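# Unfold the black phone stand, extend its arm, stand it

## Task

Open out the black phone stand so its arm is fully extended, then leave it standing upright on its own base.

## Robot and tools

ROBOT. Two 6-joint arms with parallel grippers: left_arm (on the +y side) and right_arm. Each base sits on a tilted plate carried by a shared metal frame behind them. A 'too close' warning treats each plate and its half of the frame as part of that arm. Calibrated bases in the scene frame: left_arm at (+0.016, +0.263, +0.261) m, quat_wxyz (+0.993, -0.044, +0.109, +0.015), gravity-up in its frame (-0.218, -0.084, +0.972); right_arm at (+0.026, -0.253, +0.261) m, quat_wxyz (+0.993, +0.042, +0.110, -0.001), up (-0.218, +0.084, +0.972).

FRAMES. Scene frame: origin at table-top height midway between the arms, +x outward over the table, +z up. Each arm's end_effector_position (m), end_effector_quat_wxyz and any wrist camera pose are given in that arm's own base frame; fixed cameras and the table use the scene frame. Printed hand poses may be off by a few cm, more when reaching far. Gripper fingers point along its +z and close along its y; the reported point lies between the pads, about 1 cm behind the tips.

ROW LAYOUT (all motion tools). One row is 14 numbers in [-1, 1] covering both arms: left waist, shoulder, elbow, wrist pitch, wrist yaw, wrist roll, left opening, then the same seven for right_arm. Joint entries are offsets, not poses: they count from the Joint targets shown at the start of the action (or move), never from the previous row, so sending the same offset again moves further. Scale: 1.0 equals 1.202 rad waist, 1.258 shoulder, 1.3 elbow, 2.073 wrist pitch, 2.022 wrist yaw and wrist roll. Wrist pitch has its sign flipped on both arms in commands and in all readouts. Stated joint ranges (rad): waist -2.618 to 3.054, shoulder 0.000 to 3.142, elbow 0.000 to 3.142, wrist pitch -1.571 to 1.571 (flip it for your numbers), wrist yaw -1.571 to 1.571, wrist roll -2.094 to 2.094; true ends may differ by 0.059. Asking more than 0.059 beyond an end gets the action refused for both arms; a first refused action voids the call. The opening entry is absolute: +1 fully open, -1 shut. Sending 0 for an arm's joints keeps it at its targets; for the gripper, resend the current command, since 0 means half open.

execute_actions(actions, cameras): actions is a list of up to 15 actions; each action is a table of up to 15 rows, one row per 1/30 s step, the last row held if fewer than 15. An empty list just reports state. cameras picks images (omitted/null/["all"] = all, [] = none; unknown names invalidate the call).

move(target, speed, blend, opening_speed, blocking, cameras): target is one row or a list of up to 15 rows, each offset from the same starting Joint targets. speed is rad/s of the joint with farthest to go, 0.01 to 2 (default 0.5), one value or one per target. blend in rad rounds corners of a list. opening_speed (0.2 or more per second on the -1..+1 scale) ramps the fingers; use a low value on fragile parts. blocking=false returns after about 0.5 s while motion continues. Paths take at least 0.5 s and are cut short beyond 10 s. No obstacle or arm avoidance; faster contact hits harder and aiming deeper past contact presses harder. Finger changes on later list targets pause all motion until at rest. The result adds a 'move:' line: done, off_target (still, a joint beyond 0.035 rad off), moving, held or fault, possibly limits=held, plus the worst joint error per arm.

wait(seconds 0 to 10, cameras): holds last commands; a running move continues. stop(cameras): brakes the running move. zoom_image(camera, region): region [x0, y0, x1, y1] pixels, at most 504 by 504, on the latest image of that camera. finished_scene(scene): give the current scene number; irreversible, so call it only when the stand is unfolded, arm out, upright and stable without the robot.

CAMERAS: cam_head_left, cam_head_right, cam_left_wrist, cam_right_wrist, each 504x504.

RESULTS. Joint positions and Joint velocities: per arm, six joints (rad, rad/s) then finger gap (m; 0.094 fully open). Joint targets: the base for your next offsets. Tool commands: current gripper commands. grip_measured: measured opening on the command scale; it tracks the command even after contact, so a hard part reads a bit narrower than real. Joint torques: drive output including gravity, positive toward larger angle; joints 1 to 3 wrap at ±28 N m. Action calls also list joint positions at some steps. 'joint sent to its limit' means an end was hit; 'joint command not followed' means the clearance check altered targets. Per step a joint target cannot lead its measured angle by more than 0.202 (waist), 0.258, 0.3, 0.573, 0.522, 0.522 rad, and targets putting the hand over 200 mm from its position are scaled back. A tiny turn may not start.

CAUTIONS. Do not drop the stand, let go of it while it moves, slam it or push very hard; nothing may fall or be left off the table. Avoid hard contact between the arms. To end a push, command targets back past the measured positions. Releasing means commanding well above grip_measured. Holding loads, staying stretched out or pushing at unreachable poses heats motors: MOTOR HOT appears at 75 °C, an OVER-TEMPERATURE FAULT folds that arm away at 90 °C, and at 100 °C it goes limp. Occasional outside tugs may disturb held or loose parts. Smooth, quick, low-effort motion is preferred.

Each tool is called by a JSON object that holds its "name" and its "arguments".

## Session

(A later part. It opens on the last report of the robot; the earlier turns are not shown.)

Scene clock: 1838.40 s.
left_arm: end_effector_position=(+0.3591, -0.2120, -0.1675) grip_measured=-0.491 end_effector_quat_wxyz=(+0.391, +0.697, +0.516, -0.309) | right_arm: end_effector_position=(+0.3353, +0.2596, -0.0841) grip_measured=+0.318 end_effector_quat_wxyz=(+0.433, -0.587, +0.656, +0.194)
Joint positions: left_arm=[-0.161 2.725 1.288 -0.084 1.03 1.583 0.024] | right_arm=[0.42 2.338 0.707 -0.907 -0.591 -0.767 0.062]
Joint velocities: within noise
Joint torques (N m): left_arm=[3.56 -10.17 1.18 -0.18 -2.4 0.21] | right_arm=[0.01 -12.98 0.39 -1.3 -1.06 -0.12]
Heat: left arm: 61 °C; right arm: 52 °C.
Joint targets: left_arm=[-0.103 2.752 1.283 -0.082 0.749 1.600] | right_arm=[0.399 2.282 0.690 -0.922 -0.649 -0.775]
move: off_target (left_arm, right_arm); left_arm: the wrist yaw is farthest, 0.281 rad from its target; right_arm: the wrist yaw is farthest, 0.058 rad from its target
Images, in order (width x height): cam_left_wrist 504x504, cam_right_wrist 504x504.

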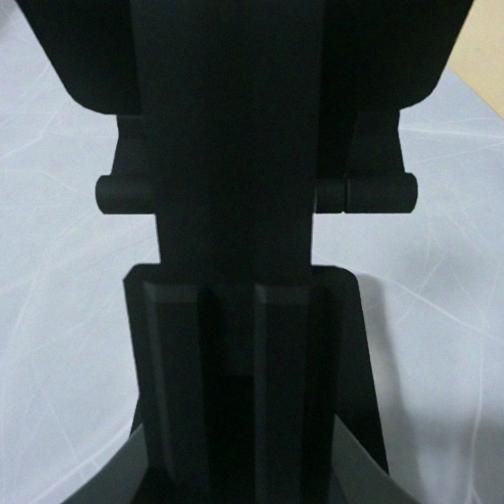

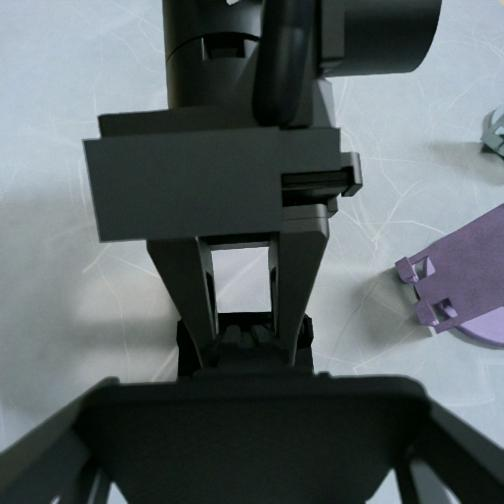

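{"name": "move", "arguments": {"target": [0.0,0.0,0,0,0,0,-0.65,-0.010,-0.042,-0.026,0.007,-0.003,-0.003,0.15], "speed": 0.12, "cameras": ["cam_right_wrist","cam_left_wrist"]}}

Scene clock: 1843.03 s.
left_arm: end_effector_position=(+0.3591, -0.2120, -0.1675) grip_measured=-0.491 end_effector_quat_wxyz=(+0.391, +0.697, +0.516, -0.309) | right_arm: end_effector_position=(+0.3318, +0.2548, -0.0729) grip_measured=+0.318 end_effector_quat_wxyz=(+0.436, -0.586, +0.655, +0.194)
Joint positions: left_arm=[-0.161 2.725 1.288 -0.084 1.03 1.583 0.024] | right_arm=[0.409 2.285 0.673 -0.89 -0.601 -0.773 0.062]
Joint velocities: within noise
Joint torques (N m): left_arm=[3.6 -10.21 1.06 -0.23 -2.35 0.22] | right_arm=[-0.17 -12.81 0.5 -1.31 -1.03 -0.12]
Heat: left arm: 60 °C; right arm: 52 °C.
Joint targets: left_arm=[-0.103 2.752 1.283 -0.082 0.749 1.600] | right_arm=[0.387 2.229 0.657 -0.907 -0.655 -0.781]
move: off_target (left_arm, right_arm); left_arm: the wrist yaw is farthest, 0.281 rad from its target; right_arm: the shoulder is farthest, 0.056 rad from its target
Images, in order (width x height): cam_left_wrist 504x504, cam_right_wrist 504x504.

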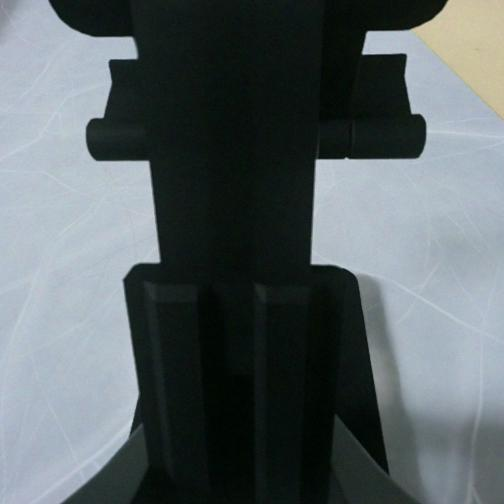

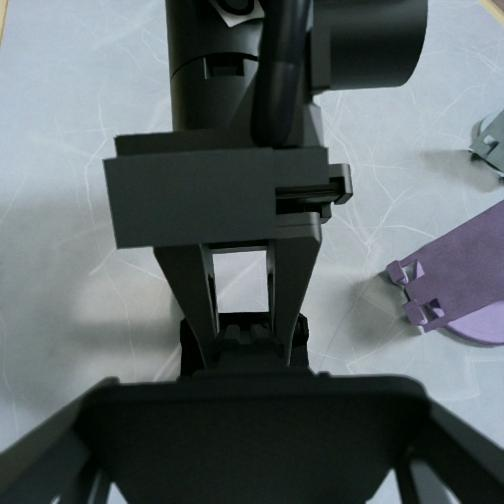

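{"name": "move", "arguments": {"target": [0.0,0.0,0,0,0,0,-0.65,-0.009,-0.040,-0.024,0.006,-0.003,-0.003,0.15], "speed": 0.12, "cameras": ["cam_right_wrist","cam_left_wrist"]}}

Scene clock: 1846.37 s.
left_arm: end_effector_position=(+0.3591, -0.2121, -0.1667) grip_measured=-0.491 end_effector_quat_wxyz=(+0.391, +0.697, +0.515, -0.309) | right_arm: end_effector_position=(+0.3291, +0.2506, -0.0662) grip_measured=+0.318 end_effector_quat_wxyz=(+0.436, -0.586, +0.656, +0.193)
Joint positions: left_arm=[-0.161 2.723 1.288 -0.08 1.031 1.586 0.024] | right_arm=[0.401 2.248 0.649 -0.873 -0.604 -0.778 0.062]
Joint velocities: within noise
Joint torques (N m): left_arm=[3.54 -9.89 1.14 -0.33 -2.42 0.13] | right_arm=[-0.36 -13.52 -0.08 -1.36 -1.07 -0.13]
Heat: left arm: 60 °C; right arm: 52 °C.
Joint targets: left_arm=[-0.103 2.752 1.283 -0.082 0.749 1.600] | right_arm=[0.376 2.179 0.625 -0.895 -0.661 -0.787]
move: off_target (left_arm, right_arm); left_arm: the wrist yaw is farthest, 0.282 rad from its target; right_arm: the shoulder is farthest, 0.069 rad from its target
Images, in order (width x height): cam_left_wrist 504x504, cam_right_wrist 504x504.

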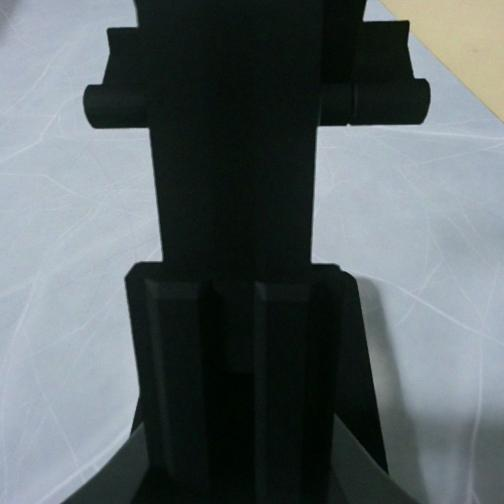

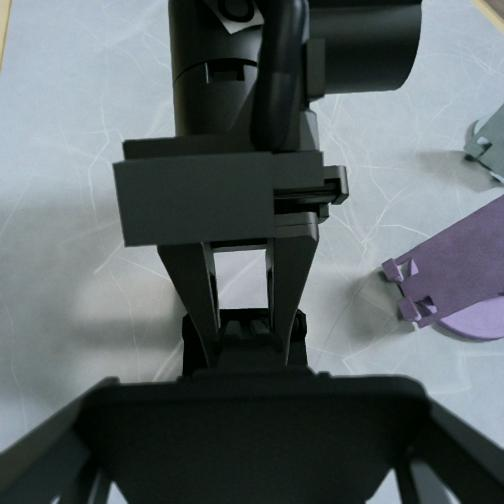

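{"name": "move", "arguments": {"target": [0.0,0.0,0,0,0,0,-0.65,-0.004,-0.018,-0.011,0.003,-0.002,-0.002,0.15], "speed": 0.12, "cameras": ["cam_left_wrist"]}}

Scene clock: 1850.47 s.
left_arm: end_effector_position=(+0.3581, -0.2138, -0.1665) grip_measured=-0.491 end_effector_quat_wxyz=(+0.391, +0.699, +0.512, -0.310) | right_arm: end_effector_position=(+0.3279, +0.2472, -0.0655) grip_measured=+0.318 end_effector_quat_wxyz=(+0.432, -0.585, +0.660, +0.187)
Joint positions: left_arm=[-0.166 2.721 1.288 -0.078 1.03 1.589 0.024] | right_arm=[0.399 2.232 0.637 -0.86 -0.591 -0.783 0.062]
Joint velocities: within noise
Joint torques (N m): left_arm=[3.92 -9.99 1.11 -0.32 -2.37 0.14] | right_arm=[-0.76 -14.05 -0.25 -1.37 -1.3 -0.12]
Heat: left arm: 59 °C; right arm: 53 °C.
Joint targets: left_arm=[-0.103 2.752 1.283 -0.082 0.749 1.600] | right_arm=[0.371 2.156 0.611 -0.889 -0.665 -0.791]
move: off_target (left_arm, right_arm); left_arm: the wrist yaw is farthest, 0.281 rad from its target; right_arm: the shoulder is farthest, 0.075 rad from its target
Images, in order (width x height): cam_left_wrist 504x504.

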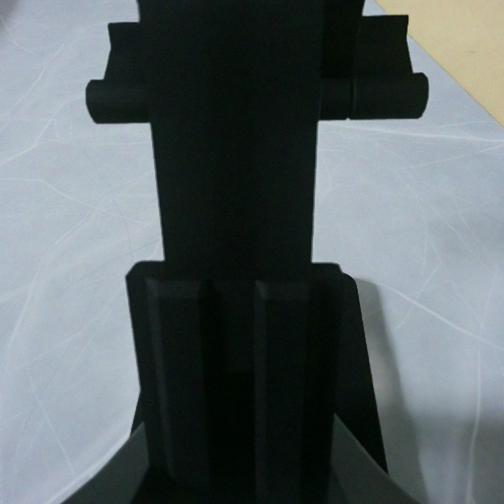

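{"name": "move", "arguments": {"target": [-0.047,-0.012,0,0,0.137,0,-0.65,0.017,0.045,0.017,0.0097,0.03,0.003,0.15], "speed": 0.2}}

Scene clock: 1858.03 s.
left_arm: end_effector_position=(+0.3559, -0.2176, -0.1634) grip_measured=-0.491 end_effector_quat_wxyz=(+0.394, +0.696, +0.508, -0.319) | right_arm: end_effector_position=(+0.3270, +0.2479, -0.0656) grip_measured=+0.318 end_effector_quat_wxyz=(+0.432, -0.586, +0.659, +0.189)
Joint positions: left_arm=[-0.172 2.721 1.288 -0.078 1.05 1.585 0.024] | right_arm=[0.401 2.232 0.637 -0.859 -0.594 -0.783 0.062]
Joint velocities: within noise
Joint torques (N m): left_arm=[-0.59 -11.14 1.2 -0.28 0.29 0.18] | right_arm=[0.8 -9.58 1.61 -1.24 -0.52 -0.02]
Heat: left arm: 57 °C; right arm: 55 °C.
Joint targets: left_arm=[-0.160 2.737 1.283 -0.082 1.026 1.600] | right_arm=[0.392 2.212 0.633 -0.869 -0.604 -0.785]
move: done

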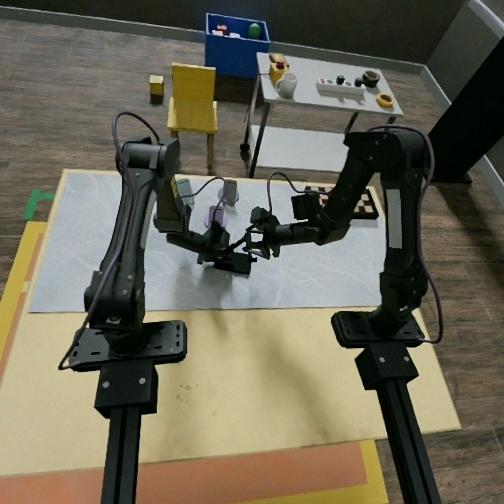

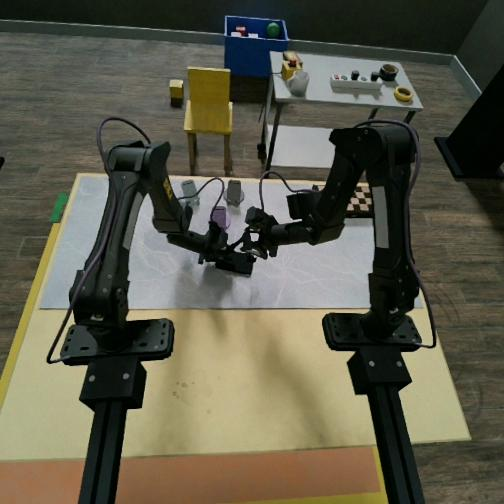

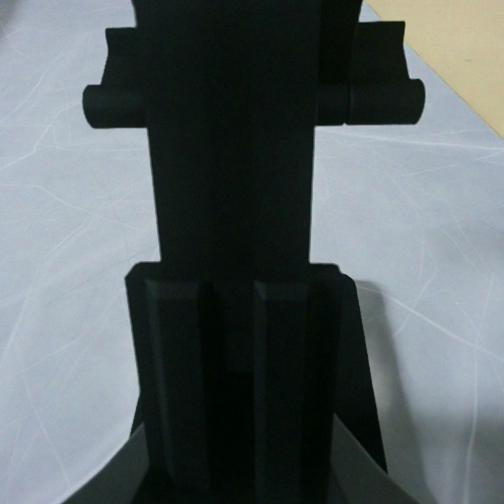

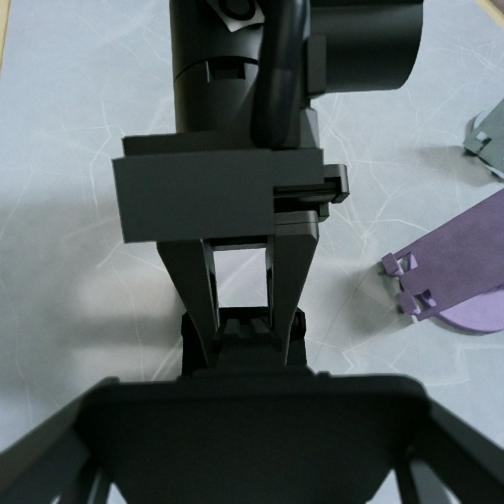

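{"name": "zoom_image", "arguments": {"camera": "cam_head_left", "region": [180, 200, 290, 290]}}

{"name": "zoom_image", "arguments": {"camera": "cam_head_right", "region": [180, 200, 290, 290]}}

Scaled by 4.582 from the camera's 504x504 image, which has a finer 720x720 frame.

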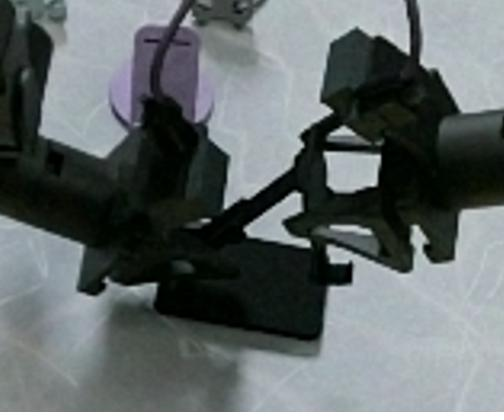

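Scaled by 4.582 from the camera's 504x504 image, which has a finer 720x720 frame.

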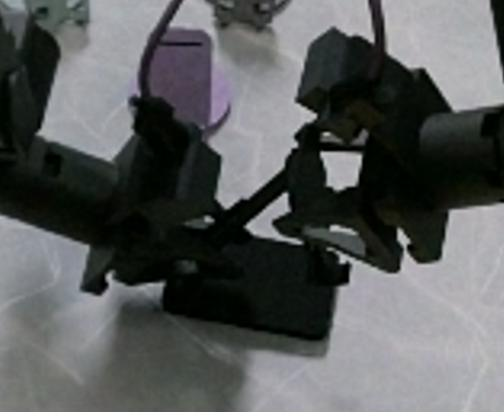

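{"name": "move", "arguments": {"target": [[0,0,0,0,0,0,-0.65,0,0,0,0,0,0,0.6],[0,0,0,0,0,0,-0.65,-0.111,-0.189,-0.112,0.073,-0.0476,-0.0572,0.6]], "speed": 0.2, "opening_speed": 0.8}}

Scene clock: 1879.60 s.
left_arm: end_effector_position=(+0.3578, -0.2143, -0.1639) grip_measured=-0.491 end_effector_quat_wxyz=(+0.396, +0.696, +0.509, -0.315) | right_arm: end_effector_position=(+0.3177, +0.2029, -0.0233) grip_measured=+0.597 end_effector_quat_wxyz=(+0.452, -0.584, +0.651, +0.174)
Joint positions: left_arm=[-0.163 2.721 1.287 -0.08 1.047 1.59 0.024] | right_arm=[0.265 1.995 0.499 -0.744 -0.678 -0.894 0.075]
Joint velocities: within noise
Joint torques (N m): left_arm=[-1.4 -10.91 1.1 -0.26 0.27 0.11] | right_arm=[0.68 -8.58 1.47 -0.79 -0.7 -0.12]
Heat: left arm: 55 °C; right arm: 50 °C.
Joint targets: left_arm=[-0.160 2.737 1.283 -0.083 1.026 1.600] | right_arm=[0.258 1.975 0.488 -0.717 -0.701 -0.901]
move: done

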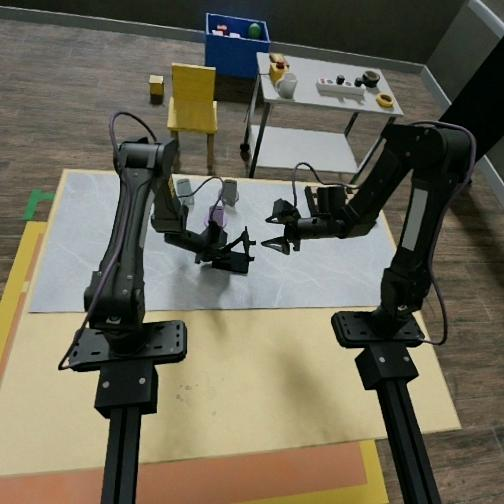

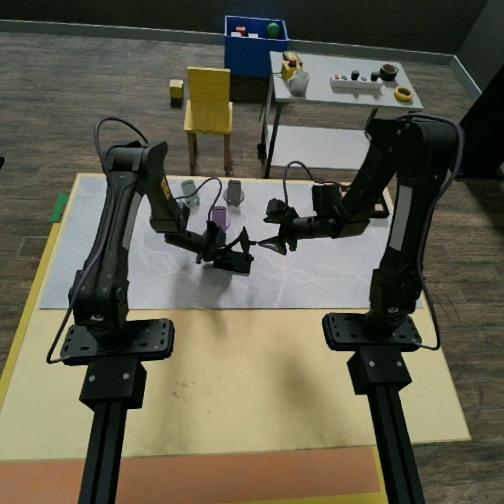

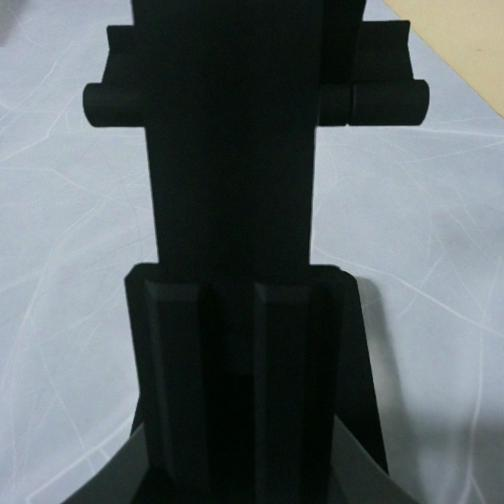

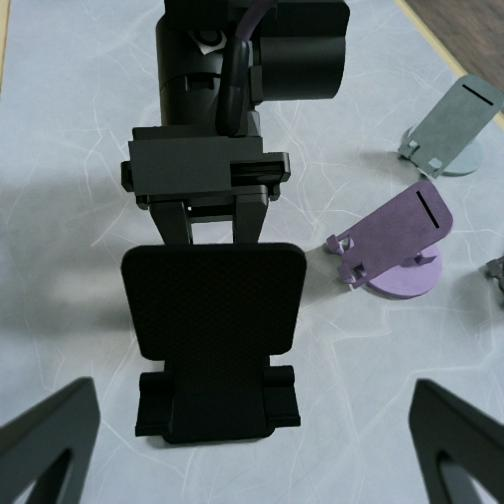

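{"name": "zoom_image", "arguments": {"camera": "cam_head_right", "region": [190, 210, 270, 290]}}

{"name": "zoom_image", "arguments": {"camera": "cam_head_left", "region": [190, 210, 270, 290]}}

{"name": "zoom_image", "arguments": {"camera": "cam_right_wrist", "region": [90, 220, 340, 470]}}

Scaled by 6.300 from the camera's 504x504 image, which has a finer 720x720 frame.

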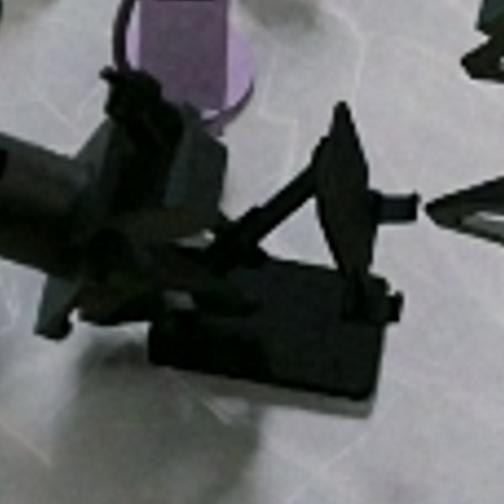

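Scaled by 6.300 from the camera's 504x504 image, which has a finer 720x720 frame.

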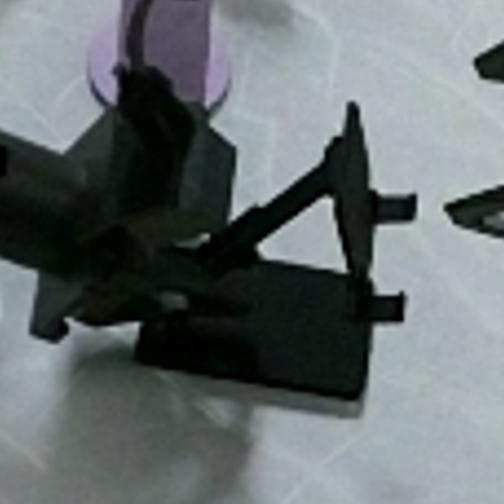

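Scaled by 2.016 from the camera's 504x504 image, which has a finer 720x720 frame.

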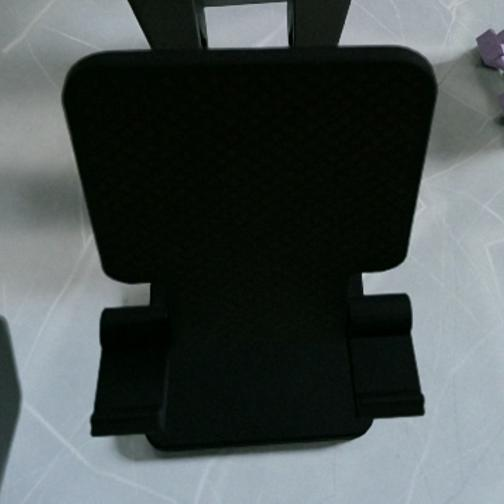

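{"name": "move", "arguments": {"target": [0,0.008,0,0,0,0,-0.40,0,0,0,0,0,0,0.6], "speed": 0.1, "opening_speed": 0.2}}

{"name": "zoom_image", "arguments": {"camera": "cam_head_left", "region": [190, 210, 270, 290]}}

Scene clock: 1896.37 s.
left_arm: end_effector_position=(+0.3592, -0.2120, -0.1681) grip_measured=-0.402 end_effector_quat_wxyz=(+0.390, +0.702, +0.513, -0.304) | right_arm: end_effector_position=(+0.3175, +0.2029, -0.0233) grip_measured=+0.597 end_effector_quat_wxyz=(+0.452, -0.585, +0.651, +0.174)
Joint positions: left_arm=[-0.163 2.721 1.287 -0.08 1.019 1.595 0.028] | right_arm=[0.265 1.995 0.499 -0.743 -0.678 -0.895 0.075]
Joint velocities: within noise
Joint torques (N m): left_arm=[-1.29 -10.21 1.16 -0.27 0.59 0.11] | right_arm=[0.59 -8.59 1.43 -0.79 -0.7 -0.09]
Heat: left arm: 54 °C; right arm: 48 °C.
Joint targets: left_arm=[-0.160 2.747 1.283 -0.083 1.026 1.600] | right_arm=[0.258 1.975 0.488 -0.717 -0.701 -0.901]
move: done

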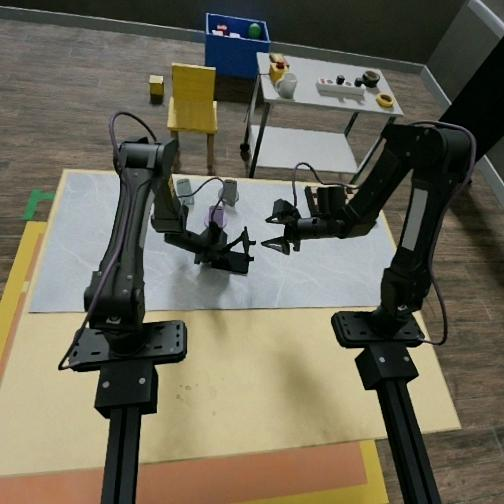

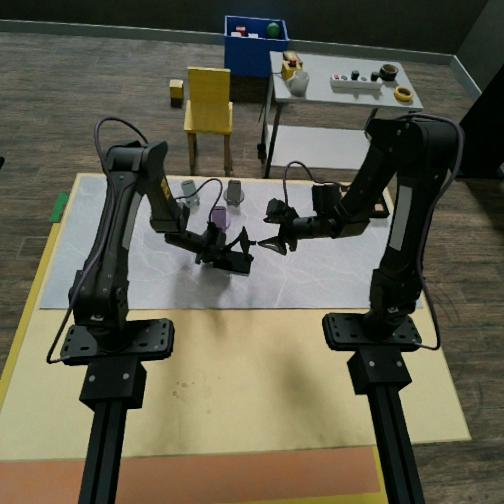

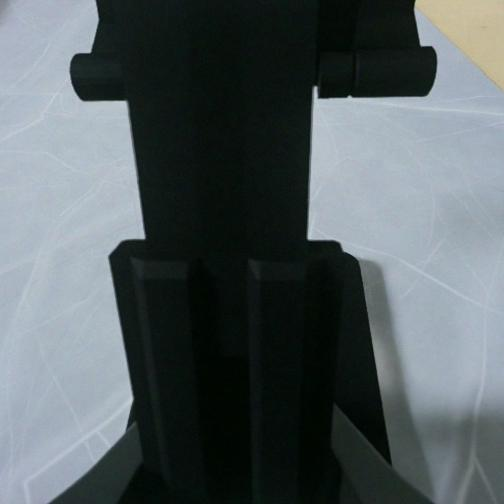

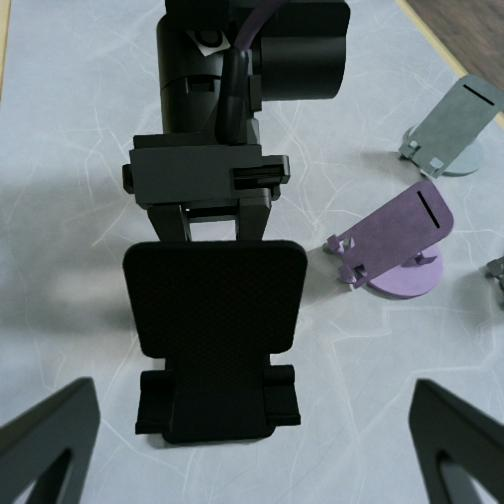

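Scaled by 6.300 from the camera's 504x504 image, which has a finer 720x720 frame.

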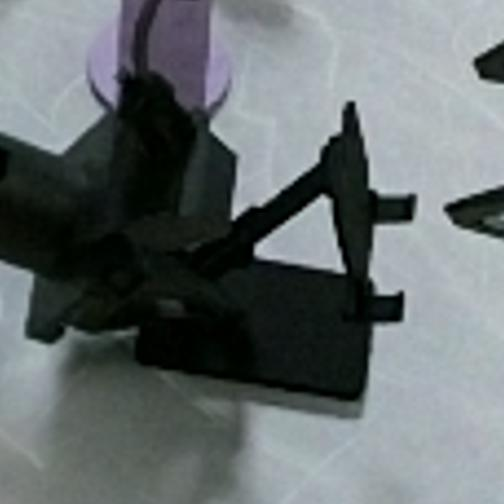

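{"name": "move", "arguments": {"target": [[0,-0.03,0,0,0,0,-0.38,0,0,0,0,0,0,0.6],[0,-0.03,0,0,0,0,0.1,0,0,0,0,0,0,0.6],[0.08,-0.06,0,0,0,0,0.1,0,0,0,0,0,0,0.6],[0.2,-0.10,0,0,0,0,0.1,0,0,0,0,0,0,0.6]], "speed": [0.1,0.1,0.15,0.3], "blend": [0,0,0.03,0]}}

{"name": "zoom_image", "arguments": {"camera": "cam_head_left", "region": [190, 210, 270, 290]}}

Scene clock: 1909.87 s.
left_arm: end_effector_position=(+0.4207, -0.1168, -0.1395) grip_measured=+0.098 end_effector_quat_wxyz=(+0.444, +0.645, +0.579, -0.227) | right_arm: end_effector_position=(+0.3175, +0.2029, -0.0234) grip_measured=+0.597 end_effector_quat_wxyz=(+0.451, -0.585, +0.651, +0.174)
Joint positions: left_arm=[0.081 2.646 1.287 -0.082 1.017 1.596 0.052] | right_arm=[0.265 1.995 0.499 -0.743 -0.678 -0.895 0.075]
Joint velocities: within noise
Joint torques (N m): left_arm=[-1.09 -14.95 1.32 -0.34 0.59 0.11] | right_arm=[0.68 -8.73 1.46 -0.84 -0.64 -0.11]
Heat: left arm: 53 °C; right arm: 47 °C.
Joint targets: left_arm=[0.081 2.622 1.283 -0.082 1.026 1.600] | right_arm=[0.258 1.975 0.488 -0.717 -0.701 -0.901]
move: done

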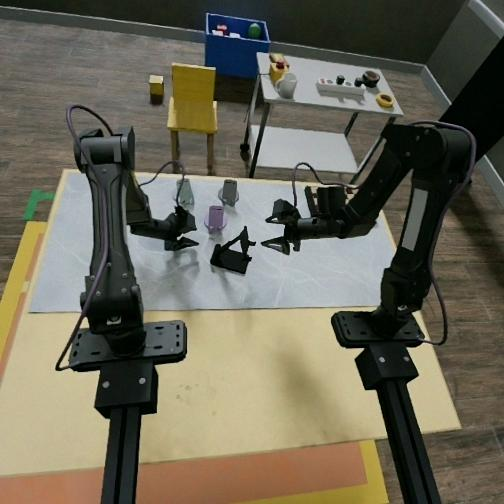

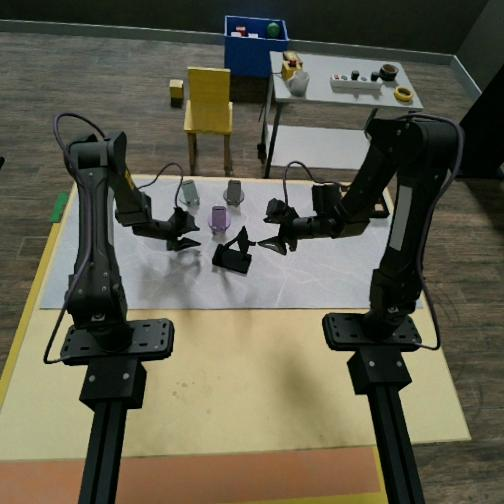

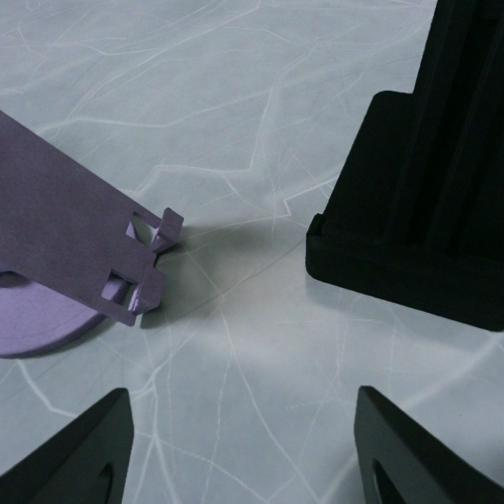

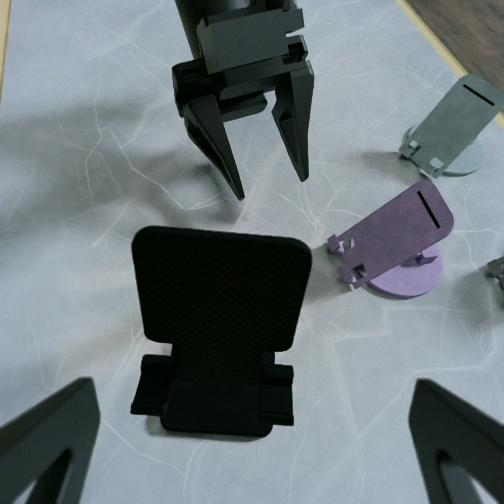

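Scaled by 6.300 from the camera's 504x504 image, which has a finer 720x720 frame.

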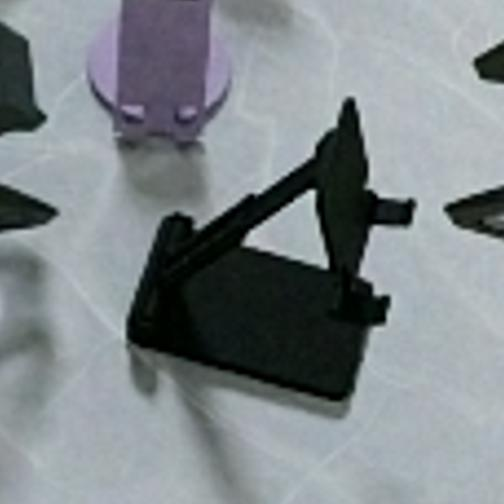

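{"name": "finished_scene", "arguments": {"scene": 2}}

The scene is finished: the task was done.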